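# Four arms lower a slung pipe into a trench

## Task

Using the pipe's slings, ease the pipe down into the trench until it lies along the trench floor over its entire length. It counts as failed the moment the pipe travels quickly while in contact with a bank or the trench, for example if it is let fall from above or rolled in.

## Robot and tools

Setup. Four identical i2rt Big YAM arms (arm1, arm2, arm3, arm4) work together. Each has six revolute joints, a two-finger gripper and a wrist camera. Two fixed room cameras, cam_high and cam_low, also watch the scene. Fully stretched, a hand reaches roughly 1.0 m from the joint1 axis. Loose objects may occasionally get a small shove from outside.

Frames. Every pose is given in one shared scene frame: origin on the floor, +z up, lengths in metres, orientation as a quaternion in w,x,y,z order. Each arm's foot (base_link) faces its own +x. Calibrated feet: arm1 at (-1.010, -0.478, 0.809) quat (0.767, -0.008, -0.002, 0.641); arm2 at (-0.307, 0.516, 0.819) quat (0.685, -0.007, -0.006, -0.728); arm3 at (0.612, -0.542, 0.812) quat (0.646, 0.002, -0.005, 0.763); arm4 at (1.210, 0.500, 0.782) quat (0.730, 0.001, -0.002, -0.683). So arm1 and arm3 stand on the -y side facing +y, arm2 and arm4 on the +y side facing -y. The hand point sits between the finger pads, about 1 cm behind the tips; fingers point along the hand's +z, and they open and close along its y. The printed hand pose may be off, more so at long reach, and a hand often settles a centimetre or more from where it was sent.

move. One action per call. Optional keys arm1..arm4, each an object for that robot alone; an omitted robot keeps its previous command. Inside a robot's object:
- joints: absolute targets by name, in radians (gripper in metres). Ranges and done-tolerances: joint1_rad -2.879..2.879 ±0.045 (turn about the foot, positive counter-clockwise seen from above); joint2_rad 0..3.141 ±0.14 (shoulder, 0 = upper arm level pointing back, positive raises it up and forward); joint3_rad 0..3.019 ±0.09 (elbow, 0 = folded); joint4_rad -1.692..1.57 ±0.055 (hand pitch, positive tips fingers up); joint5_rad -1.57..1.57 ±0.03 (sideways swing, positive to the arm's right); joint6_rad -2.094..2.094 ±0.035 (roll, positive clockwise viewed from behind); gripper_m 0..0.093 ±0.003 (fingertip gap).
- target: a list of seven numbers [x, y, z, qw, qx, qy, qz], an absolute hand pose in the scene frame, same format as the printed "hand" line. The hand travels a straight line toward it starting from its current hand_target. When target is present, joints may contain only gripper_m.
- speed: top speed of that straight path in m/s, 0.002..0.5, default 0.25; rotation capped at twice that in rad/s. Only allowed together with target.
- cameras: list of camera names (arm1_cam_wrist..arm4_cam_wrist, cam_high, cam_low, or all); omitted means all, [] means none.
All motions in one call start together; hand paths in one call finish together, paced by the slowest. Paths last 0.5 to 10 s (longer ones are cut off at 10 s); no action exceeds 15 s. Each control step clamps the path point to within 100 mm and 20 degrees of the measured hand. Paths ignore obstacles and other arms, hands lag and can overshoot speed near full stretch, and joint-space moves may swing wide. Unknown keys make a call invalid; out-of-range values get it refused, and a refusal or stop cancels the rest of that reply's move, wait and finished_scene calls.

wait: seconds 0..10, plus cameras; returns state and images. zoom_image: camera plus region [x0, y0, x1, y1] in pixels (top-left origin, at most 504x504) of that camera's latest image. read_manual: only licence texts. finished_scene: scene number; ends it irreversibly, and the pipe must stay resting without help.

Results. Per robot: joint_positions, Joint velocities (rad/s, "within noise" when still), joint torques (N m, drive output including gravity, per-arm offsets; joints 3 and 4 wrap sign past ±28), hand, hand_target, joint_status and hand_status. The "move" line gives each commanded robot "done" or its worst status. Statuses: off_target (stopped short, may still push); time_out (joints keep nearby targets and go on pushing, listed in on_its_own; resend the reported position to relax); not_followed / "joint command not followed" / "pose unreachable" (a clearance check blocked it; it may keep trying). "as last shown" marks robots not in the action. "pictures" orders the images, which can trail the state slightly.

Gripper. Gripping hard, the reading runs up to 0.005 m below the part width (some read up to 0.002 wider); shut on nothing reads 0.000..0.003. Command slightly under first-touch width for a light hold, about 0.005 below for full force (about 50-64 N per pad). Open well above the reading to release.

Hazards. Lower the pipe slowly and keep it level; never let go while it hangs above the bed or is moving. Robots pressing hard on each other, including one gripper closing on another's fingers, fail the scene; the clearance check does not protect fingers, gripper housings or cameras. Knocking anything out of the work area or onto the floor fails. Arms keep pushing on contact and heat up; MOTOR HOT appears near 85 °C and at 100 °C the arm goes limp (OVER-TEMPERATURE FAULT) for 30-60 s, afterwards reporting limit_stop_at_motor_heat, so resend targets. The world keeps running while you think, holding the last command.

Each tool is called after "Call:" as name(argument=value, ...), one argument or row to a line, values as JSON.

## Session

Call:
move(
  arm1={"target": [-0.657, -0.501, 0.61, 0, 0.7071, -0.7071, 0], "speed": 0.3},
  arm2={"target": [-0.707, 0.301, 0.62, 0, 0.7071, 0.7071, 0], "speed": 0.3},
  arm3={"target": [0.884, -0.523, 0.61, 0, 0.7071, -0.7071, 0], "speed": 0.3},
  arm4={"target": [0.858, 0.284, 0.62, 0, 0.7071, 0.7071, 0], "speed": 0.3},
)

Call:
zoom_image(
  camera="cam_low",
  region=[240, 130, 410, 370],
)

Scene clock: 3.73 s.
Joint torques (N m): arm1=[-1.03 -13.22 2.71 0.57 0.02 -0.06] | arm2=[0.62 -18.55 5.98 -0.13 -0.07 0.07] | arm3=[1.61 6.77 9.91 0.81 0.22 0.09] | arm4=[-0.32 -15.74 4.68 0.57 0.08 -0.01]
Heat: arm1: hottest joint2_rad 31 °C; arm2: hottest joint3_rad 31 °C; arm3: hottest joint2_rad 30 °C; arm4: hottest joint3_rad 30 °C.
move: arm1 done; arm2 off_target; arm3 not_followed; arm4 off_target
Joint velocities: within noise
arm1.joint_positions: joint1_rad=-1.448 joint2_rad=+2.113 joint3_rad=+0.744 joint4_rad=-0.225 joint5_rad=-0.010 joint6_rad=-1.629 gripper_m=+0.09396
arm1.joint_status: not commanded
arm1.hand: x=-0.6617 y=-0.4979 z=+0.6136 quat_wxyz=(+0.002, +0.708, -0.706, -0.004) (m; scene frame)
arm1.hand_target: x=-0.6572 y=-0.5010 z=+0.6101 quat_wxyz=(+0.000, +0.707, -0.707, +0.000) (m; scene frame)
arm1.hand_status: done (0.007 m and 0.5 deg from the pose sent, 0.841 m and 54.2 deg at the start)
arm2.joint_positions: joint1_rad=-1.030 joint2_rad=+2.227 joint3_rad=+1.028 joint4_rad=-0.428 joint5_rad=+0.012 joint6_rad=-1.071 gripper_m=+0.09396
arm2.joint_status: not commanded
arm2.hand: x=-0.6913 y=+0.3156 z=+0.6112 quat_wxyz=(-0.008, -0.714, -0.700, -0.022) (m; scene frame)
arm2.hand_target: x=-0.7066 y=+0.3011 z=+0.6205 quat_wxyz=(+0.000, -0.707, -0.707, +0.000) (m; scene frame)
arm2.hand_status: off_target (0.023 m and 2.9 deg from the pose sent, 0.897 m and 70.5 deg at the start)
arm3.joint_positions: joint1_rad=+0.274 joint2_rad=+0.015 joint3_rad=+0.530 joint4_rad=-1.689 joint5_rad=+0.542 joint6_rad=+0.102 gripper_m=+0.09396
arm3.joint_status: not commanded
arm3.on_its_own: joint1_rad is held at +0.279, not at its first target +0.407; joint2_rad is held at +0.014, not at its first target +0.467; joint3_rad is held at +0.557, not at its first target +1.354; joint4_rad is held at -1.689, not at its first target -1.241; joint5_rad is held at +0.540, not at its first target -0.228; joint6_rad is held at +0.104, not at its first target -0.247
arm3.hand: x=+0.6656 y=-0.4503 z=+1.0013 quat_wxyz=(-0.326, +0.739, -0.589, -0.038) (m; scene frame)
arm3.hand_target: x=+0.6648 y=-0.4498 z=+1.0123 quat_wxyz=(-0.331, +0.735, -0.589, -0.051) (m; scene frame)
arm3.hand_status: not_followed (0.454 m and 40.4 deg from the pose sent, 0.875 m and 86.9 deg at the start; pose on its path clipped on 83 of 112 steps; a joint's target at an end of its range on 58 of 112 steps)
arm4.joint_positions: joint1_rad=-1.076 joint2_rad=+2.066 joint3_rad=+0.877 joint4_rad=-0.426 joint5_rad=+0.003 joint6_rad=-1.005 gripper_m=+0.09396
arm4.joint_status: not commanded
arm4.hand: x=+0.8772 y=+0.2915 z=+0.6123 quat_wxyz=(-0.006, -0.709, -0.705, -0.023) (m; scene frame)
arm4.hand_target: x=+0.8583 y=+0.2843 z=+0.6204 quat_wxyz=(+0.000, -0.707, -0.707, +0.000) (m; scene frame)
arm4.hand_status: off_target (0.022 m and 2.7 deg from the pose sent, 0.811 m and 59.3 deg at the start)
pictures: arm1_cam_wrist, arm2_cam_wrist, arm3_cam_wrist, arm4_cam_wrist, cam_high, cam_low
pose unreachable (arm3 arm): on one or more control steps of this call this arm could not follow its commanded pose, so it was not sent that pose on those steps. On the call's last step it was still not sent that pose. It may still have moved: this result reports where it is.
cause: moving toward the commanded pose would bring two parts of the arm too close to each other (its upper arm (the part past joint 2) and its fingers).

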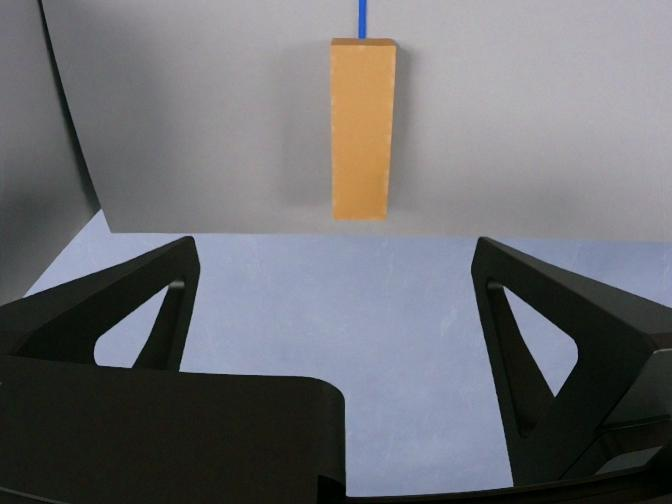

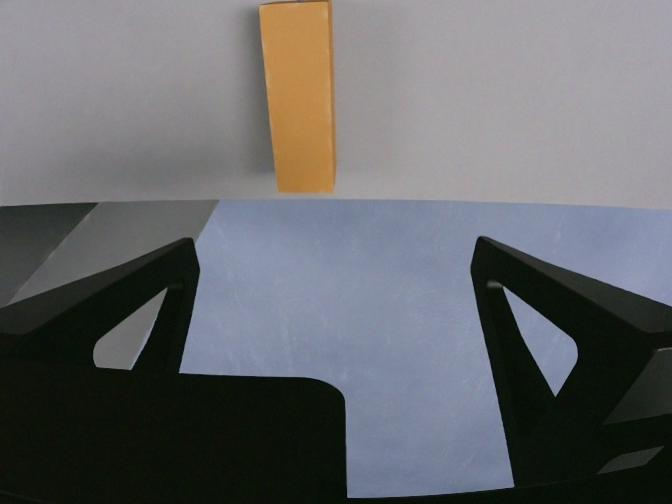

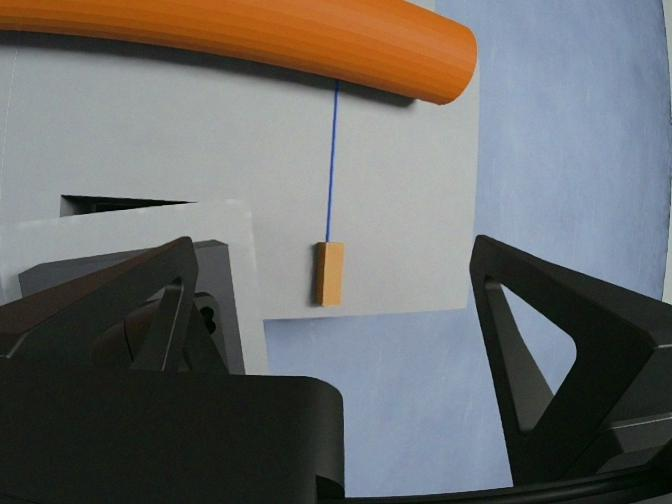

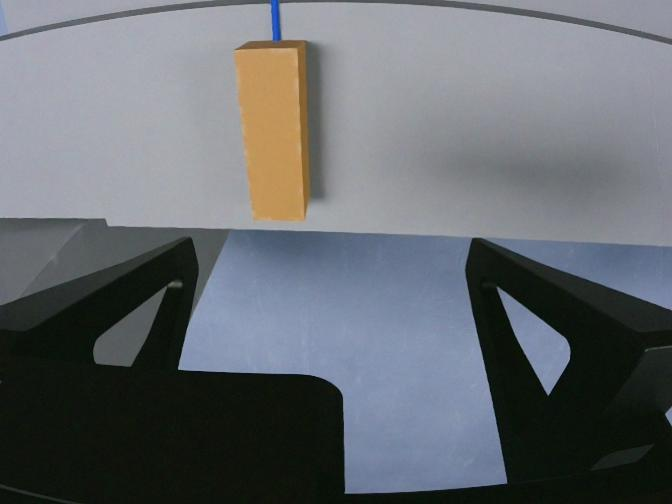

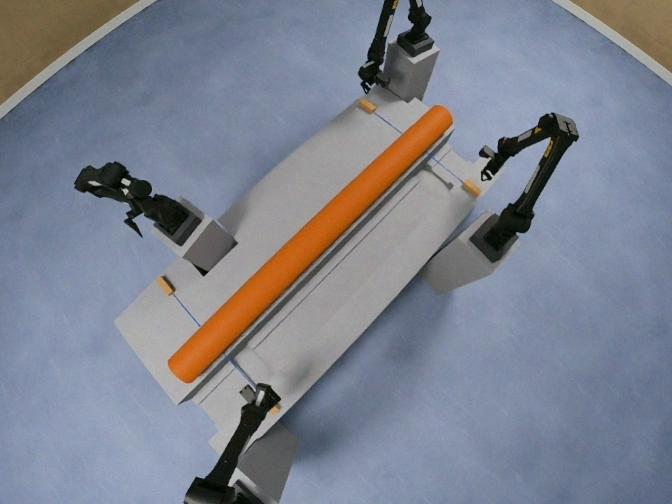

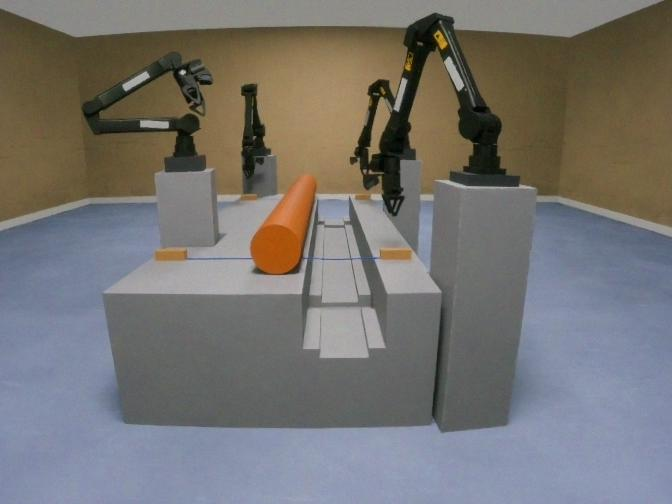

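Scaled by 2.100.

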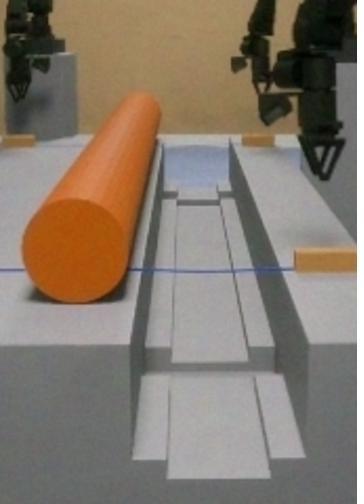

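Call:
move(
  arm1={"target": [-0.650, -0.505, 0.468, 0, 0.7071, -0.7071, 0], "speed": 0.15},
  arm2={"target": [-0.679, 0.302, 0.475, 0, 0.7071, 0.7071, 0], "speed": 0.15},
  arm3={"joints": {"joint1_rad": -1.668, "joint2_rad": 2.07, "joint3_rad": 0.64, "joint4_rad": -0.13, "joint5_rad": 0.0, "joint6_rad": -1.503}},
  arm4={"target": [0.9065, 0.300, 0.477, 0, 0.7071, 0.7071, 0], "speed": 0.15},
)

Scene clock: 24.30 s.
Joint torques (N m): arm1=[-1.14 -15.09 0.42 0.85 0.01 -0.1] | arm2=[0.5 -18.26 2.73 0.03 -0.09 0.21] | arm3=[1.55 -15.15 1.48 0.43 -0.23 -0.06] | arm4=[1.03 -15.44 0.72 0.66 0.04 0.31]
Heat: arm1: hottest joint2_rad 32 °C; arm2: hottest joint2_rad 32 °C; arm3: hottest joint2_rad 30 °C; arm4: hottest joint3_rad 31 °C.
move: arm1 done; arm2 off_target; arm3 done; arm4 off_target
Joint velocities: within noise
arm1.joint_positions: joint1_rad=-1.453 joint2_rad=+2.538 joint3_rad=+0.943 joint4_rad=+0.013 joint5_rad=-0.010 joint6_rad=-1.630 gripper_m=+0.09396
arm1.joint_status: not commanded
arm1.hand: x=-0.6463 y=-0.5016 z=+0.4758 quat_wxyz=(-0.002, +0.707, -0.707, +0.000) (m; scene frame)
arm1.hand_target: x=-0.6501 y=-0.5049 z=+0.4682 quat_wxyz=(+0.000, +0.707, -0.707, +0.000) (m; scene frame)
arm1.hand_status: done (0.009 m and 0.2 deg from the pose sent, 0.146 m and 0.5 deg at the start)
arm2.joint_positions: joint1_rad=-1.005 joint2_rad=+2.581 joint3_rad=+1.124 joint4_rad=-0.156 joint5_rad=+0.012 joint6_rad=-1.060 gripper_m=+0.09396
arm2.joint_status: not commanded
arm2.hand: x=-0.6692 y=+0.3135 z=+0.4726 quat_wxyz=(-0.005, -0.709, -0.705, -0.015) (m; scene frame)
arm2.hand_target: x=-0.6789 y=+0.3019 z=+0.4753 quat_wxyz=(+0.000, -0.707, -0.707, +0.000) (m; scene frame)
arm2.hand_status: off_target (0.015 m and 1.9 deg from the pose sent, 0.137 m and 2.9 deg at the start)
arm3.joint_positions: joint1_rad=-1.671 joint2_rad=+2.066 joint3_rad=+0.638 joint4_rad=-0.140 joint5_rad=+0.000 joint6_rad=-1.496 gripper_m=+0.09397
arm3.joint_status: all done
arm3.hand: x=+0.9284 y=-0.5205 z=+0.6205 quat_wxyz=(-0.006, +0.703, -0.711, -0.002) (m; scene frame)
arm3.hand_target: x=+0.9309 y=-0.5193 z=+0.6195 quat_wxyz=(-0.009, +0.707, -0.707, +0.001) (m; scene frame)
arm3.hand_status: not commanded
arm4.joint_positions: joint1_rad=-1.065 joint2_rad=+2.446 joint3_rad=+0.883 joint4_rad=-0.034 joint5_rad=+0.003 joint6_rad=-1.003 gripper_m=+0.09396
arm4.joint_status: not commanded
arm4.hand: x=+0.9141 y=+0.3092 z=+0.4743 quat_wxyz=(-0.004, -0.706, -0.708, -0.014) (m; scene frame)
arm4.hand_target: x=+0.9067 y=+0.3001 z=+0.4771 quat_wxyz=(+0.000, -0.707, -0.707, +0.000) (m; scene frame)
arm4.hand_status: off_target (0.012 m and 1.7 deg from the pose sent, 0.139 m and 2.7 deg at the start)
pictures: arm1_cam_wrist, arm2_cam_wrist, arm3_cam_wrist, arm4_cam_wrist, cam_high, cam_low

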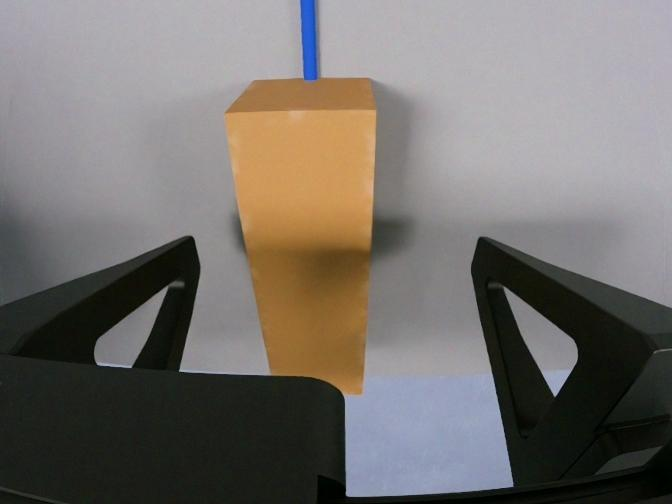

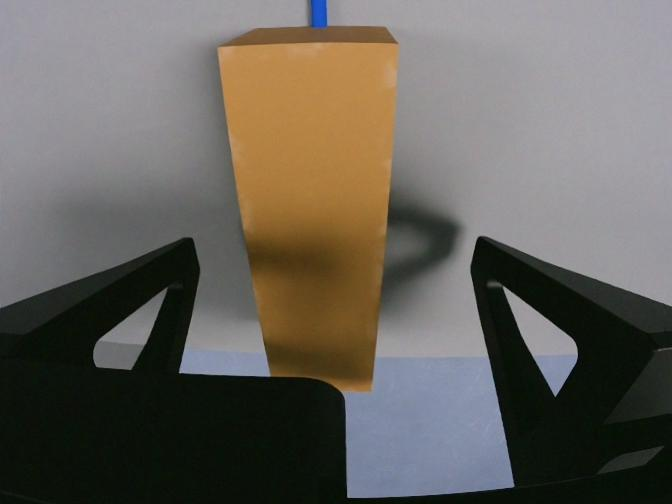

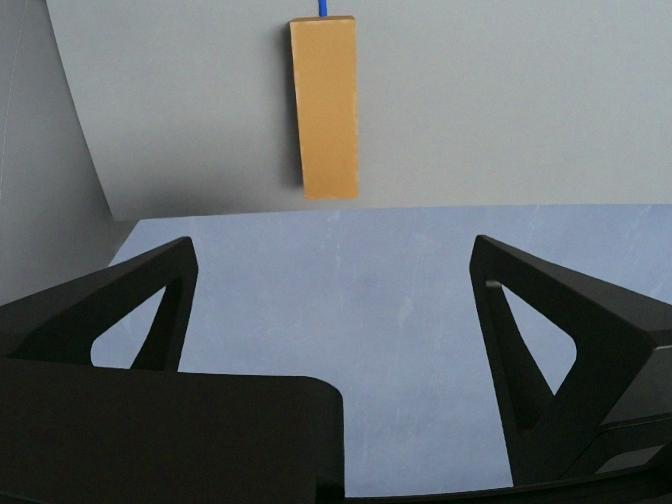

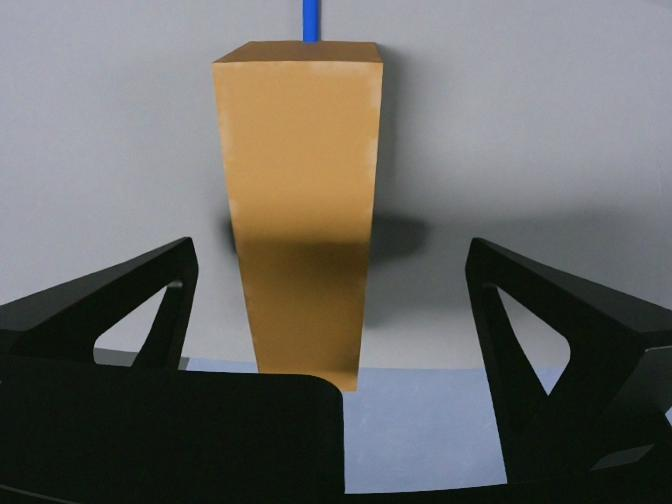

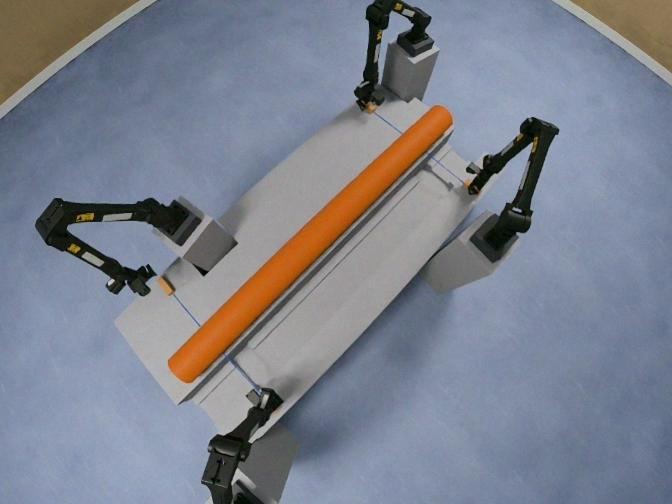

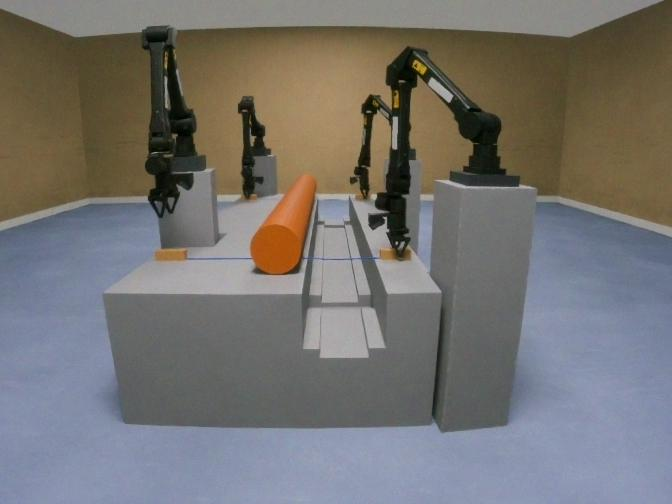

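Call:
move(
  arm1={"joints": {"gripper_m": 0.02}},
  arm2={"joints": {"gripper_m": 0.02}},
  arm3={"target": [0.922, -0.516, 0.473, 0, 0.7071, -0.7071, 0], "speed": 0.2},
  arm4={"joints": {"gripper_m": 0.02}},
  cameras=["arm3_cam_wrist"],
)

Call:
move(
  arm3={"joints": {"gripper_m": 0.02}},
  cameras=[],
)

Call:
move(
  arm1={"target": [-0.641, -0.263, 0.769, 0, 0.7071, -0.7071, 0], "speed": 0.22},
  arm2={"target": [-0.671, 0.027, 0.780, 0, 0.7071, 0.7071, 0], "speed": 0.22},
  arm3={"target": [0.926, -0.258, 0.769, 0, 0.7071, -0.7071, 0], "speed": 0.22},
  arm4={"target": [0.904, 0.028, 0.786, 0, 0.7071, 0.7071, 0], "speed": 0.22},
  cameras=["cam_low"],
)

Call:
zoom_image(
  camera="cam_low",
  region=[200, 140, 370, 290],
)

Scene clock: 31.43 s.
Joint torques (N m): arm1=[-0.67 -14.39 0.38 0.83 0 -0.13] | arm2=[0.44 -18.37 2.58 0.02 -0.1 0.2] | arm3=[2.08 -16.97 -1.02 0.35 -0.1 0.08] | arm4=[0.97 -15.38 0.72 0.59 0.03 0.31]
Heat: arm1: hottest joint2_rad 32 °C; arm2: hottest joint2_rad 33 °C; arm3: hottest joint2_rad 30 °C; arm4: hottest joint3_rad 31 °C.
move: arm1 off_target; arm2 off_target; arm3 done; arm4 off_target
Joint velocities: within noise
arm1.joint_positions: joint1_rad=-1.453 joint2_rad=+2.538 joint3_rad=+0.943 joint4_rad=+0.015 joint5_rad=-0.010 joint6_rad=-1.630 gripper_m=+0.03372
arm1.joint_status: gripper_m off_target (ended at +0.03375, target +0.02000)
arm1.hand: x=-0.6460 y=-0.5017 z=+0.4758 quat_wxyz=(-0.002, +0.707, -0.707, +0.001) (m; scene frame)
arm1.hand_target: x=-0.6501 y=-0.5049 z=+0.4682 quat_wxyz=(+0.000, +0.707, -0.707, +0.000) (m; scene frame)
arm1.hand_status: not commanded
arm2.joint_positions: joint1_rad=-1.004 joint2_rad=+2.581 joint3_rad=+1.126 joint4_rad=-0.155 joint5_rad=+0.012 joint6_rad=-1.060 gripper_m=+0.03443
arm2.joint_status: gripper_m off_target (ended at +0.03446, target +0.02000)
arm2.hand: x=-0.6703 y=+0.3124 z=+0.4726 quat_wxyz=(-0.005, -0.709, -0.705, -0.014) (m; scene frame)
arm2.hand_target: x=-0.6789 y=+0.3019 z=+0.4753 quat_wxyz=(+0.000, -0.707, -0.707, +0.000) (m; scene frame)
arm2.hand_status: not commanded
arm3.joint_positions: joint1_rad=-1.665 joint2_rad=+2.552 joint3_rad=+0.817 joint4_rad=+0.157 joint5_rad=+0.006 joint6_rad=-1.496 gripper_m=+0.09397
arm3.joint_status: not commanded
arm3.hand: x=+0.9225 y=-0.5186 z=+0.4751 quat_wxyz=(+0.000, +0.706, -0.708, -0.002) (m; scene frame)
arm3.hand_target: x=+0.9219 y=-0.5160 z=+0.4730 quat_wxyz=(+0.000, +0.707, -0.707, +0.000) (m; scene frame)
arm3.hand_status: done (0.003 m and 0.3 deg from the pose sent, 0.148 m and 0.9 deg at the start)
arm4.joint_positions: joint1_rad=-1.065 joint2_rad=+2.446 joint3_rad=+0.883 joint4_rad=-0.032 joint5_rad=+0.004 joint6_rad=-1.002 gripper_m=+0.03479
arm4.joint_status: gripper_m off_target (ended at +0.03482, target +0.02000)
arm4.hand: x=+0.9137 y=+0.3088 z=+0.4743 quat_wxyz=(-0.003, -0.706, -0.708, -0.013) (m; scene frame)
arm4.hand_target: x=+0.9067 y=+0.3001 z=+0.4771 quat_wxyz=(+0.000, -0.707, -0.707, +0.000) (m; scene frame)
arm4.hand_status: not commanded
pictures: arm3_cam_wrist

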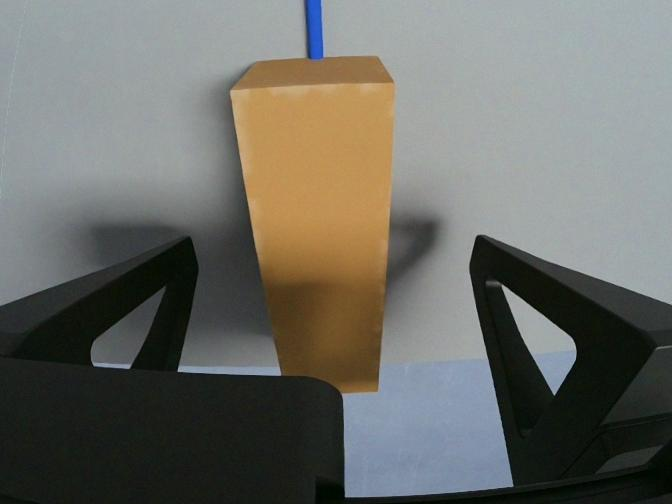

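Scene clock: 32.10 s.
Joint torques (N m): arm1=[-0.85 -14.51 0.35 1.01 0.01 -0.15] | arm2=[0.44 -18.32 2.59 0.02 -0.1 0.2] | arm3=[2.02 -17.08 -1.03 0.4 -0.11 0.09] | arm4=[0.97 -15.44 0.73 0.58 0.03 0.31]
Heat: arm1: hottest joint2_rad 32 °C; arm2: hottest joint2_rad 33 °C; arm3: hottest joint2_rad 31 °C; arm4: hottest joint3_rad 31 °C.
move: arm3 off_target
Joint velocities: within noise
arm1, arm2, arm4: as last shown
arm3.joint_positions: joint1_rad=-1.665 joint2_rad=+2.552 joint3_rad=+0.817 joint4_rad=+0.157 joint5_rad=+0.007 joint6_rad=-1.496 gripper_m=+0.03461
arm3.joint_status: gripper_m off_target (ended at +0.03465, target +0.02000)
arm3.hand: x=+0.9226 y=-0.5186 z=+0.4751 quat_wxyz=(+0.000, +0.706, -0.708, -0.002) (m; scene frame)
arm3.hand_target: x=+0.9218 y=-0.5161 z=+0.4730 quat_wxyz=(+0.000, +0.707, -0.707, +0.000) (m; scene frame)
arm3.hand_status: not commanded
pictures: none
No camera images: "cameras" was empty.

Scene clock: 34.73 s.
Joint torques (N m): arm1=[0.03 -15.62 8.08 0.03 -0.07 0.13] | arm2=[-0.26 -23.18 12.16 -0.98 -0.14 0.26] | arm3=[1.32 -18.14 7.3 -0.32 -0.28 0.1] | arm4=[0.97 -21.48 9.89 -0.29 0.01 0.31]
Heat: arm1: hottest joint2_rad 33 °C; arm2: hottest joint2_rad 33 °C; arm3: hottest joint2_rad 31 °C; arm4: hottest joint3_rad 31 °C.
move: arm1 off_target; arm2 off_target; arm3 off_target; arm4 off_target
Joint velocities: within noise
arm1.joint_positions: joint1_rad=-0.868 joint2_rad=+1.800 joint3_rad=+0.929 joint4_rad=-0.735 joint5_rad=-0.014 joint6_rad=-1.056 gripper_m=+0.03372
arm1.joint_status: not commanded
arm1.hand: x=-0.6546 y=-0.2708 z=+0.7579 quat_wxyz=(+0.014, +0.711, -0.703, -0.003) (m; scene frame)
arm1.hand_target: x=-0.6413 y=-0.2632 z=+0.7691 quat_wxyz=(+0.000, +0.707, -0.707, +0.000) (m; scene frame)
arm1.hand_status: off_target (0.019 m and 1.7 deg from the pose sent, 0.378 m and 0.3 deg at the start)
arm2.joint_positions: joint1_rad=-0.580 joint2_rad=+2.184 joint3_rad=+1.551 joint4_rad=-0.999 joint5_rad=+0.009 joint6_rad=-0.645 gripper_m=+0.03443
arm2.joint_status: not commanded
arm2.hand: x=-0.6609 y=+0.0449 z=+0.7579 quat_wxyz=(+0.003, -0.706, -0.708, -0.023) (m; scene frame)
arm2.hand_target: x=-0.6704 y=+0.0277 z=+0.7804 quat_wxyz=(+0.000, -0.707, -0.707, +0.000) (m; scene frame)
arm2.hand_status: off_target (0.030 m and 2.6 deg from the pose sent, 0.419 m and 1.7 deg at the start)
arm3.joint_positions: joint1_rad=-0.998 joint2_rad=+1.802 joint3_rad=+0.923 joint4_rad=-0.728 joint5_rad=+0.007 joint6_rad=-0.839 gripper_m=+0.03461
arm3.joint_status: not commanded
arm3.hand: x=+0.9162 y=-0.2678 z=+0.7593 quat_wxyz=(+0.014, +0.709, -0.705, +0.000) (m; scene frame)
arm3.hand_target: x=+0.9259 y=-0.2582 z=+0.7691 quat_wxyz=(+0.000, +0.707, -0.707, +0.000) (m; scene frame)
arm3.hand_status: off_target (0.017 m and 1.6 deg from the pose sent, 0.393 m and 0.3 deg at the start)
arm4.joint_positions: joint1_rad=-0.643 joint2_rad=+2.007 joint3_rad=+1.384 joint4_rad=-1.008 joint5_rad=+0.006 joint6_rad=-0.587 gripper_m=+0.03479
arm4.joint_status: not commanded
arm4.hand: x=+0.9147 y=+0.0487 z=+0.7586 quat_wxyz=(+0.006, -0.703, -0.710, -0.029) (m; scene frame)
arm4.hand_target: x=+0.9047 y=+0.0290 z=+0.7864 quat_wxyz=(+0.000, -0.707, -0.707, +0.000) (m; scene frame)
arm4.hand_status: off_target (0.036 m and 3.5 deg from the pose sent, 0.420 m and 1.5 deg at the start)
pictures: cam_low

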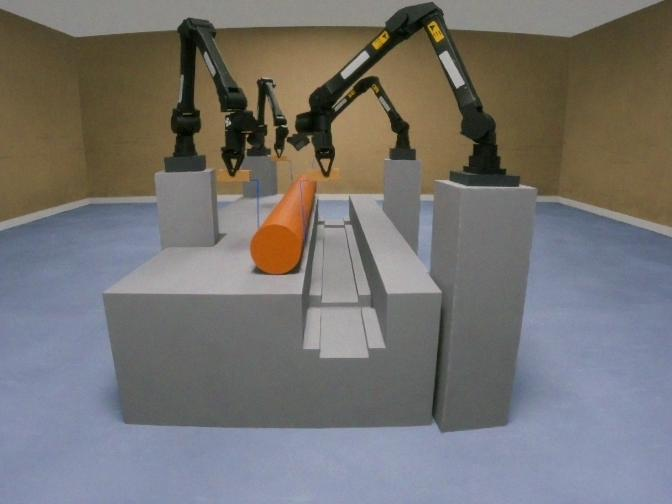

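Scaled by 2.965.

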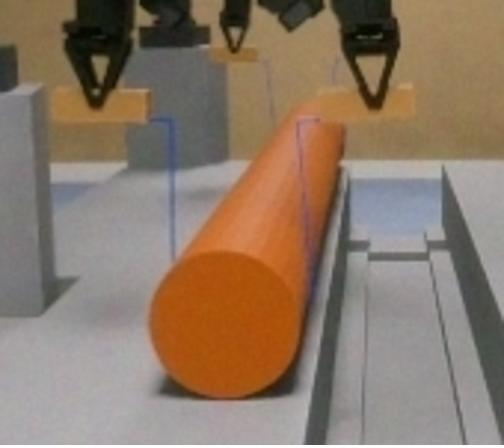

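Call:
move(
  arm1={"target": [-0.631, -0.242, 0.845, -0.025, 0.7067, -0.7067, -0.025], "speed": 0.07},
  arm2={"target": [-0.673, 0.012, 0.852, 0.037, 0.706, 0.706, -0.037], "speed": 0.07},
  arm3={"target": [0.934, -0.240, 0.843, -0.025, 0.7067, -0.7067, -0.025], "speed": 0.07},
  arm4={"target": [0.899, 0.008, 0.866, 0.037, 0.706, 0.706, -0.037], "speed": 0.07},
  cameras=["cam_low"],
)

Call:
zoom_image(
  camera="cam_low",
  region=[200, 140, 370, 290],
)

Scene clock: 41.23 s.
Joint torques (N m): arm1=[-0.03 -20.84 11.75 -0.91 -0.57 -0.06] | arm2=[-0.62 -28.4 13.41 -0.75 -0.77 0.12] | arm3=[1.14 -23.59 10.92 -0.64 -0.82 0] | arm4=[0.32 -26.17 13.57 -0.31 -0.45 0.21]
Heat: arm1: hottest joint2_rad 33 °C; arm2: hottest joint2_rad 35 °C; arm3: hottest joint2_rad 31 °C; arm4: hottest joint3_rad 32 °C.
move: arm1 off_target; arm2 off_target; arm3 off_target; arm4 off_target
Joint velocities: within noise
arm1.joint_positions: joint1_rad=-0.866 joint2_rad=+1.745 joint3_rad=+0.966 joint4_rad=-0.886 joint5_rad=-0.066 joint6_rad=-1.040 gripper_m=+0.03372
arm1.joint_status: not commanded
arm1.hand: x=-0.6668 y=-0.2664 z=+0.7906 quat_wxyz=(+0.035, +0.704, -0.709, -0.036) (m; scene frame)
arm1.hand_target: x=-0.6342 y=-0.2441 z=+0.8444 quat_wxyz=(-0.025, +0.707, -0.707, -0.025) (m; scene frame)
arm1.hand_status: off_target (0.070 m and 7.0 deg from the pose sent, 0.095 m and 5.1 deg at the start)
arm2.joint_positions: joint1_rad=-0.580 joint2_rad=+2.131 joint3_rad=+1.551 joint4_rad=-1.047 joint5_rad=-0.040 joint6_rad=-0.641 gripper_m=+0.03444
arm2.joint_status: not commanded
arm2.hand: x=-0.6529 y=+0.0421 z=+0.7889 quat_wxyz=(-0.021, -0.707, -0.706, -0.024) (m; scene frame)
arm2.hand_target: x=-0.6707 y=+0.0152 z=+0.8521 quat_wxyz=(-0.037, -0.706, -0.706, +0.037) (m; scene frame)
arm2.hand_status: off_target (0.073 m and 7.2 deg from the pose sent, 0.100 m and 8.3 deg at the start)
arm3.joint_positions: joint1_rad=-0.998 joint2_rad=+1.732 joint3_rad=+0.951 joint4_rad=-0.877 joint5_rad=-0.033 joint6_rad=-0.832 gripper_m=+0.03461
arm3.joint_status: not commanded
arm3.hand: x=+0.9042 y=-0.2696 z=+0.7953 quat_wxyz=(+0.038, +0.706, -0.707, -0.021) (m; scene frame)
arm3.hand_target: x=+0.9318 y=-0.2424 z=+0.8432 quat_wxyz=(-0.025, +0.707, -0.706, -0.025) (m; scene frame)
arm3.hand_status: off_target (0.064 m and 7.2 deg from the pose sent, 0.090 m and 5.3 deg at the start)
arm4.joint_positions: joint1_rad=-0.643 joint2_rad=+1.956 joint3_rad=+1.397 joint4_rad=-1.089 joint5_rad=-0.040 joint6_rad=-0.582 gripper_m=+0.03479
arm4.joint_status: not commanded
arm4.hand: x=+0.9251 y=+0.0506 z=+0.7900 quat_wxyz=(-0.014, -0.705, -0.708, -0.043) (m; scene frame)
arm4.hand_target: x=+0.9028 y=+0.0141 z=+0.8669 quat_wxyz=(-0.037, -0.706, -0.706, +0.037) (m; scene frame)
arm4.hand_status: off_target (0.091 m and 9.5 deg from the pose sent, 0.116 m and 9.1 deg at the start)
pictures: cam_low

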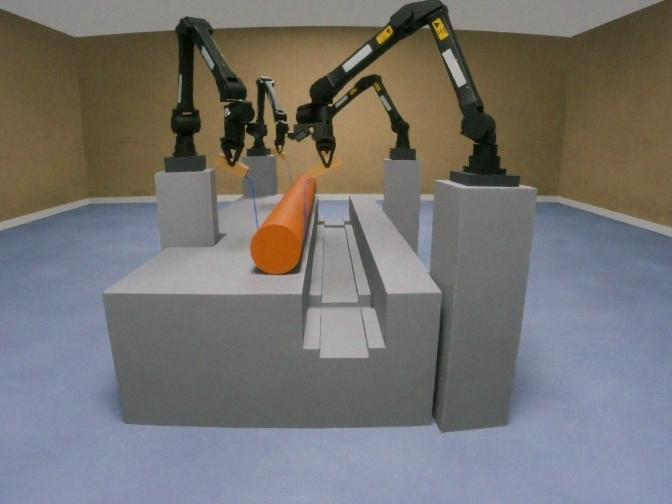

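Scaled by 2.965.

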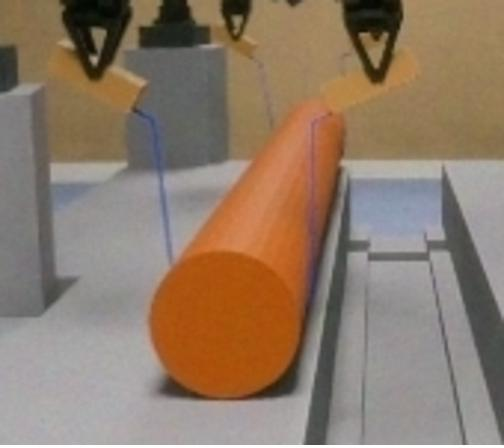

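Call:
move(
  arm1={"target": [-0.625, -0.236, 0.885, -0.025, 0.7067, -0.7067, -0.025], "speed": 0.06},
  arm2={"joints": {"joint2_rad": 1.965, "joint4_rad": -1.20}},
  arm3={"target": [0.942, -0.234, 0.882, -0.025, 0.7067, -0.7067, -0.025], "speed": 0.06},
  arm4={"joints": {"joint2_rad": 1.82, "joint4_rad": -1.22}},
  cameras=["cam_low"],
)

Call:
move(
  arm1={"target": [-0.621, -0.232, 0.92, -0.025, 0.7067, -0.7067, -0.025], "speed": 0.06},
  arm2={"joints": {"joint2_rad": 1.9, "joint4_rad": -1.25}},
  arm3={"target": [0.946, -0.230, 0.918, -0.025, 0.7067, -0.7067, -0.025], "speed": 0.06},
  arm4={"joints": {"joint2_rad": 1.735, "joint4_rad": -1.27}},
  cameras=["cam_low"],
)

Call:
zoom_image(
  camera="cam_low",
  region=[200, 140, 370, 290],
)

Scene clock: 47.37 s.
Joint torques (N m): arm1=[-0.5 -22.3 13.31 -1.44 -0.48 -0.13] | arm2=[-0.67 -30.74 13.6 -2.33 -0.73 0.04] | arm3=[0.91 -26.17 11.96 -1.43 -0.7 -0.06] | arm4=[0.32 -27.22 13.57 -1.54 -0.39 0.09]
Heat: arm1: hottest joint2_rad 33 °C; arm2: hottest joint3_rad 35 °C; arm3: hottest joint2_rad 32 °C; arm4: hottest joint3_rad 33 °C.
move: arm1 off_target; arm2 done; arm3 off_target; arm4 done
Joint velocities: within noise
arm1.joint_positions: joint1_rad=-0.859 joint2_rad=+1.723 joint3_rad=+1.022 joint4_rad=-0.977 joint5_rad=-0.068 joint6_rad=-1.033 gripper_m=+0.03372
arm1.joint_status: not commanded
arm1.hand: x=-0.6616 y=-0.2591 z=+0.8157 quat_wxyz=(+0.042, +0.703, -0.709, -0.038) (m; scene frame)
arm1.hand_target: x=-0.6294 y=-0.2386 z=+0.8830 quat_wxyz=(-0.026, +0.707, -0.706, -0.025) (m; scene frame)
arm1.hand_status: off_target (0.082 m and 7.8 deg from the pose sent, 0.108 m and 7.0 deg at the start)
arm2.joint_positions: joint1_rad=-0.580 joint2_rad=+2.075 joint3_rad=+1.551 joint4_rad=-1.156 joint5_rad=-0.041 joint6_rad=-0.633 gripper_m=+0.03444
arm2.joint_status: all done
arm2.hand: x=-0.6419 y=+0.0569 z=+0.8218 quat_wxyz=(-0.017, -0.710, -0.702, -0.050) (m; scene frame)
arm2.hand_target: x=-0.6534 y=+0.0390 z=+0.9028 quat_wxyz=(-0.033, -0.707, -0.707, +0.009) (m; scene frame)
arm2.hand_status: not commanded
arm3.joint_positions: joint1_rad=-0.998 joint2_rad=+1.720 joint3_rad=+1.011 joint4_rad=-0.965 joint5_rad=-0.036 joint6_rad=-0.830 gripper_m=+0.03461
arm3.joint_status: not commanded
arm3.hand: x=+0.9114 y=-0.2624 z=+0.8174 quat_wxyz=(+0.046, +0.705, -0.708, -0.023) (m; scene frame)
arm3.hand_target: x=+0.9387 y=-0.2371 z=+0.8805 quat_wxyz=(-0.025, +0.707, -0.706, -0.025) (m; scene frame)
arm3.hand_status: off_target (0.077 m and 8.2 deg from the pose sent, 0.101 m and 7.2 deg at the start)
arm4.joint_positions: joint1_rad=-0.643 joint2_rad=+1.924 joint3_rad=+1.397 joint4_rad=-1.179 joint5_rad=-0.042 joint6_rad=-0.573 gripper_m=+0.03479
arm4.joint_status: all done
arm4.hand: x=+0.9352 y=+0.0658 z=+0.8086 quat_wxyz=(-0.009, -0.708, -0.703, -0.071) (m; scene frame)
arm4.hand_target: x=+0.9179 y=+0.0375 z=+0.8922 quat_wxyz=(-0.030, -0.707, -0.707, +0.003) (m; scene frame)
arm4.hand_status: not commanded
pictures: cam_low

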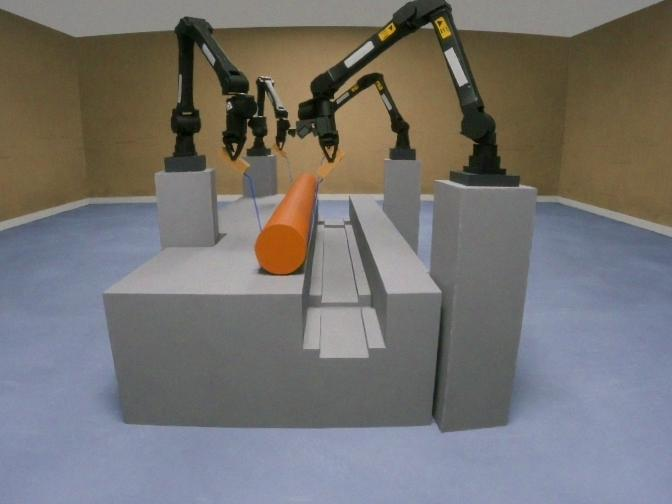

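Scene clock: 48.53 s.
Joint torques (N m): arm1=[-0.44 -23.47 14.35 -1.54 -0.41 -0.11] | arm2=[-0.62 -32.67 13.91 -2.3 -0.73 0.01] | arm3=[1.14 -26.75 13.05 -1.52 -0.68 -0.07] | arm4=[0.44 -29.1 13.76 -1.7 -0.4 0.08]
Heat: arm1: hottest joint3_rad 34 °C; arm2: hottest joint3_rad 36 °C; arm3: hottest joint2_rad 32 °C; arm4: hottest joint3_rad 33 °C.
move: arm1 off_target; arm2 done; arm3 off_target; arm4 done
Joint velocities: within noise
arm1.joint_positions: joint1_rad=-0.857 joint2_rad=+1.696 joint3_rad=+1.074 joint4_rad=-1.069 joint5_rad=-0.068 joint6_rad=-1.030 gripper_m=+0.03372
arm1.joint_status: not commanded
arm1.hand: x=-0.6576 y=-0.2549 z=+0.8433 quat_wxyz=(+0.048, +0.702, -0.709, -0.040) (m; scene frame)
arm1.hand_target: x=-0.6264 y=-0.2353 z=+0.9176 quat_wxyz=(-0.025, +0.707, -0.707, -0.024) (m; scene frame)
arm1.hand_status: off_target (0.088 m and 8.5 deg from the pose sent, 0.115 m and 7.9 deg at the start)
arm2.joint_positions: joint1_rad=-0.580 joint2_rad=+2.023 joint3_rad=+1.551 joint4_rad=-1.206 joint5_rad=-0.041 joint6_rad=-0.631 gripper_m=+0.03444
arm2.joint_status: all done
arm2.hand: x=-0.6382 y=+0.0622 z=+0.8513 quat_wxyz=(-0.018, -0.710, -0.702, -0.049) (m; scene frame)
arm2.hand_target: x=-0.6475 y=+0.0474 z=+0.9390 quat_wxyz=(-0.034, -0.707, -0.707, +0.017) (m; scene frame)
arm2.hand_status: not commanded
arm3.joint_positions: joint1_rad=-0.998 joint2_rad=+1.692 joint3_rad=+1.067 joint4_rad=-1.062 joint5_rad=-0.036 joint6_rad=-0.828 gripper_m=+0.03461
arm3.joint_status: not commanded
arm3.hand: x=+0.9158 y=-0.2585 z=+0.8461 quat_wxyz=(+0.053, +0.704, -0.708, -0.023) (m; scene frame)
arm3.hand_target: x=+0.9418 y=-0.2339 z=+0.9162 quat_wxyz=(-0.025, +0.707, -0.706, -0.025) (m; scene frame)
arm3.hand_status: off_target (0.083 m and 8.9 deg from the pose sent, 0.111 m and 8.2 deg at the start)
arm4.joint_positions: joint1_rad=-0.643 joint2_rad=+1.865 joint3_rad=+1.397 joint4_rad=-1.225 joint5_rad=-0.042 joint6_rad=-0.572 gripper_m=+0.03479
arm4.joint_status: all done
arm4.hand: x=+0.9383 y=+0.0709 z=+0.8388 quat_wxyz=(-0.010, -0.708, -0.703, -0.065) (m; scene frame)
arm4.hand_target: x=+0.9246 y=+0.0481 z=+0.9359 quat_wxyz=(-0.033, -0.706, -0.707, +0.020) (m; scene frame)
arm4.hand_status: not commanded
pictures: cam_low

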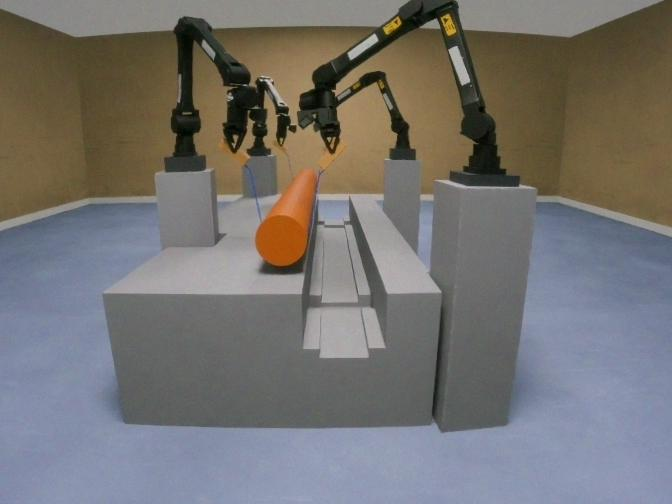

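Scaled by 2.965.

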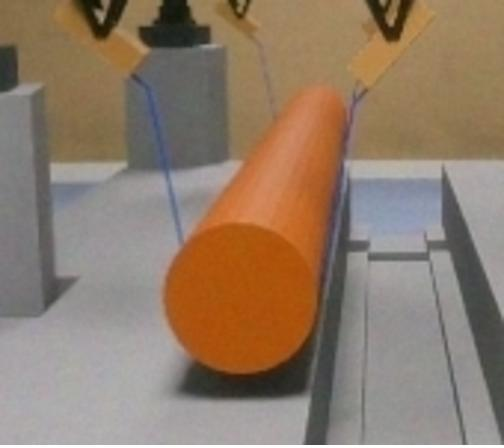

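Call:
move(
  arm1={"target": [-0.626, -0.12, 0.945, -0.0523, 0.7052, -0.7052, -0.0523], "speed": 0.12},
  arm2={"target": [-0.668, 0.13, 0.965, 0.0523, 0.7052, 0.7052, -0.0523], "speed": 0.12},
  arm3={"target": [0.940, -0.12, 0.945, -0.0523, 0.7052, -0.7052, -0.0523], "speed": 0.12},
  arm4={"target": [0.905, 0.135, 0.965, 0.0523, 0.7052, 0.7052, -0.0523], "speed": 0.12},
  cameras=["cam_low"],
)

Call:
move(
  arm1={"target": [-0.626, -0.006, 0.948, -0.0523, 0.7052, -0.7052, -0.0523], "speed": 0.12},
  arm2={"target": [-0.672, 0.232, 0.935, 0.0523, 0.7052, 0.7052, -0.0523], "speed": 0.12},
  arm3={"target": [0.940, -0.005, 0.948, -0.0523, 0.7052, -0.7052, -0.0523], "speed": 0.12},
  arm4={"target": [0.903, 0.235, 0.945, 0.0523, 0.7052, 0.7052, -0.0523], "speed": 0.12},
  cameras=["cam_low"],
)

Call:
zoom_image(
  camera="cam_low",
  region=[240, 130, 410, 370],
)

Scene clock: 54.93 s.
Joint torques (N m): arm1=[-1.55 -22.01 16.76 -0.84 -0.74 -0.06] | arm2=[-1.14 -28.45 13.15 -0.73 -0.83 -0.1] | arm3=[0.85 -27.75 14.54 -0.72 -0.66 -0.01] | arm4=[-0.21 -26.05 11.14 -0.7 -0.42 -0.11]
Heat: arm1: hottest joint3_rad 36 °C; arm2: hottest joint3_rad 38 °C; arm3: hottest joint3_rad 34 °C; arm4: hottest joint3_rad 34 °C.
move: arm1 off_target; arm2 off_target; arm3 off_target; arm4 off_target
Joint velocities: within noise
arm1.joint_positions: joint1_rad=-0.678 joint2_rad=+1.748 joint3_rad=+1.241 joint4_rad=-1.123 joint5_rad=-0.114 joint6_rad=-0.858 gripper_m=+0.03372
arm1.joint_status: not commanded
arm1.hand: x=-0.6650 y=-0.1522 z=+0.8722 quat_wxyz=(+0.024, +0.705, -0.707, -0.051) (m; scene frame)
arm1.hand_target: x=-0.6320 y=-0.1253 z=+0.9456 quat_wxyz=(-0.053, +0.706, -0.705, -0.052) (m; scene frame)
arm1.hand_status: off_target (0.089 m and 8.7 deg from the pose sent, 0.172 m and 11.6 deg at the start)
arm2.joint_positions: joint1_rad=-0.709 joint2_rad=+1.825 joint3_rad=+1.349 joint4_rad=-1.162 joint5_rad=-0.075 joint6_rad=-0.754 gripper_m=+0.03444
arm2.joint_status: not commanded
arm2.hand: x=-0.6500 y=+0.1453 z=+0.8866 quat_wxyz=(-0.042, -0.712, -0.700, -0.028) (m; scene frame)
arm2.hand_target: x=-0.6650 y=+0.1332 z=+0.9623 quat_wxyz=(-0.051, -0.705, -0.706, +0.052) (m; scene frame)
arm2.hand_status: off_target (0.082 m and 9.3 deg from the pose sent, 0.136 m and 12.3 deg at the start; pose on its path clipped on 4 of 61 steps)
arm3.joint_positions: joint1_rad=-0.848 joint2_rad=+1.784 joint3_rad=+1.283 joint4_rad=-1.119 joint5_rad=-0.080 joint6_rad=-0.682 gripper_m=+0.03461
arm3.joint_status: not commanded
arm3.hand: x=+0.9116 y=-0.1538 z=+0.8745 quat_wxyz=(+0.024, +0.705, -0.707, -0.039) (m; scene frame)
arm3.hand_target: x=+0.9359 y=-0.1253 z=+0.9455 quat_wxyz=(-0.053, +0.705, -0.705, -0.052) (m; scene frame)
arm3.hand_status: off_target (0.083 m and 8.9 deg from the pose sent, 0.172 m and 12.5 deg at the start)
arm4.joint_positions: joint1_rad=-0.783 joint2_rad=+1.656 joint3_rad=+1.235 joint4_rad=-1.200 joint5_rad=-0.080 joint6_rad=-0.699 gripper_m=+0.03479
arm4.joint_status: not commanded
arm4.hand: x=+0.9181 y=+0.1463 z=+0.8825 quat_wxyz=(-0.040, -0.714, -0.699, -0.029) (m; scene frame)
arm4.hand_target: x=+0.9081 y=+0.1381 z=+0.9605 quat_wxyz=(-0.051, -0.705, -0.705, +0.052) (m; scene frame)
arm4.hand_status: off_target (0.084 m and 9.5 deg from the pose sent, 0.145 m and 14.3 deg at the start; pose on its path clipped on 16 of 61 steps)
pictures: cam_low

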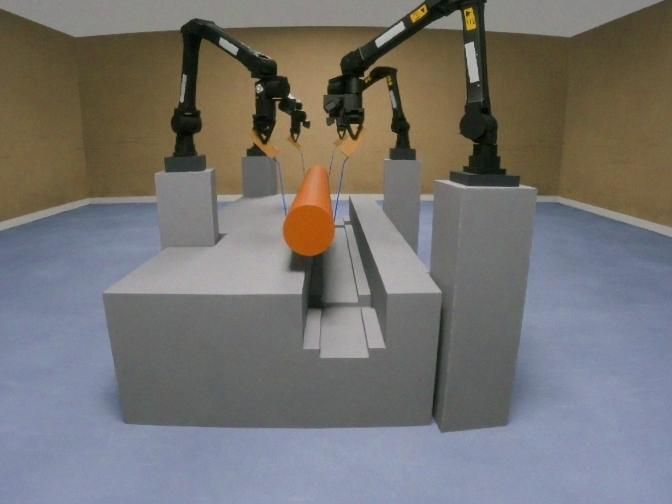

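Scene clock: 56.93 s.
Joint torques (N m): arm1=[-0.56 -26.81 16.64 -0.59 -0.69 -0.02] | arm2=[-1.49 -23.53 12.12 -0.7 -0.8 -0.07] | arm3=[0.79 -33.2 15.28 -0.7 -0.57 0.01] | arm4=[-0.21 -20.95 10.88 -0.21 -0.49 -0.12]
Heat: arm1: hottest joint3_rad 37 °C; arm2: hottest joint3_rad 38 °C; arm3: hottest joint3_rad 35 °C; arm4: hottest joint3_rad 34 °C.
move: arm1 off_target; arm2 off_target; arm3 off_target; arm4 off_target
Joint velocities: within noise
arm1.joint_positions: joint1_rad=-0.533 joint2_rad=+1.941 joint3_rad=+1.461 joint4_rad=-1.145 joint5_rad=-0.100 joint6_rad=-0.710 gripper_m=+0.03372
arm1.joint_status: not commanded
arm1.hand: x=-0.6663 y=-0.0520 z=+0.8474 quat_wxyz=(+0.029, +0.705, -0.708, -0.040) (m; scene frame)
arm1.hand_target: x=-0.6380 y=-0.0202 z=+0.9336 quat_wxyz=(-0.053, +0.705, -0.705, -0.052) (m; scene frame)
arm1.hand_status: off_target (0.118 m and 9.5 deg from the pose sent, 0.169 m and 8.7 deg at the start; pose on its path clipped on 43 of 60 steps)
arm2.joint_positions: joint1_rad=-0.872 joint2_rad=+1.681 joint3_rad=+1.121 joint4_rad=-1.070 joint5_rad=-0.091 joint6_rad=-0.923 gripper_m=+0.03444
arm2.joint_status: not commanded
arm2.hand: x=-0.6512 y=+0.2430 z=+0.8763 quat_wxyz=(-0.055, -0.710, -0.702, -0.016) (m; scene frame)
arm2.hand_target: x=-0.6697 y=+0.2336 z=+0.9332 quat_wxyz=(-0.051, -0.705, -0.706, +0.052) (m; scene frame)
arm2.hand_status: off_target (0.063 m and 7.9 deg from the pose sent, 0.102 m and 9.3 deg at the start)
arm3.joint_positions: joint1_rad=-0.728 joint2_rad=+2.024 joint3_rad=+1.610 joint4_rad=-1.213 joint5_rad=-0.068 joint6_rad=-0.564 gripper_m=+0.03461
arm3.joint_status: not commanded
arm3.hand: x=+0.9143 y=-0.0425 z=+0.8602 quat_wxyz=(+0.031, +0.706, -0.707, -0.029) (m; scene frame)
arm3.hand_target: x=+0.9353 y=-0.0126 z=+0.9484 quat_wxyz=(-0.053, +0.705, -0.705, -0.052) (m; scene frame)
arm3.hand_status: off_target (0.099 m and 9.8 deg from the pose sent, 0.168 m and 8.9 deg at the start)
arm4.joint_positions: joint1_rad=-0.960 joint2_rad=+1.482 joint3_rad=+1.026 joint4_rad=-1.176 joint5_rad=-0.097 joint6_rad=-0.875 gripper_m=+0.03479
arm4.joint_status: not commanded
arm4.hand: x=+0.9200 y=+0.2470 z=+0.8824 quat_wxyz=(-0.053, -0.714, -0.698, -0.026) (m; scene frame)
arm4.hand_target: x=+0.9056 y=+0.2370 z=+0.9424 quat_wxyz=(-0.051, -0.705, -0.705, +0.052) (m; scene frame)
arm4.hand_status: off_target (0.066 m and 9.1 deg from the pose sent, 0.110 m and 9.5 deg at the start)
pictures: cam_low

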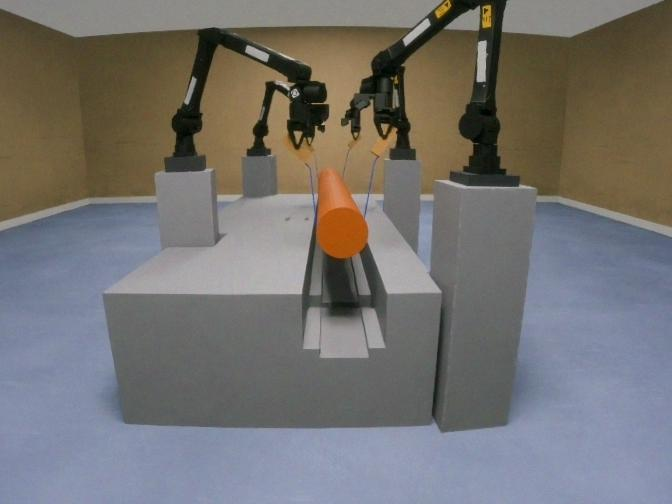

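Scaled by 2.100.

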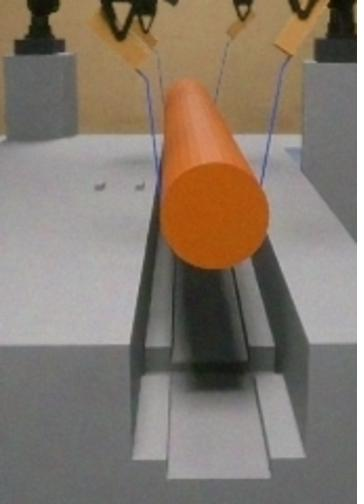

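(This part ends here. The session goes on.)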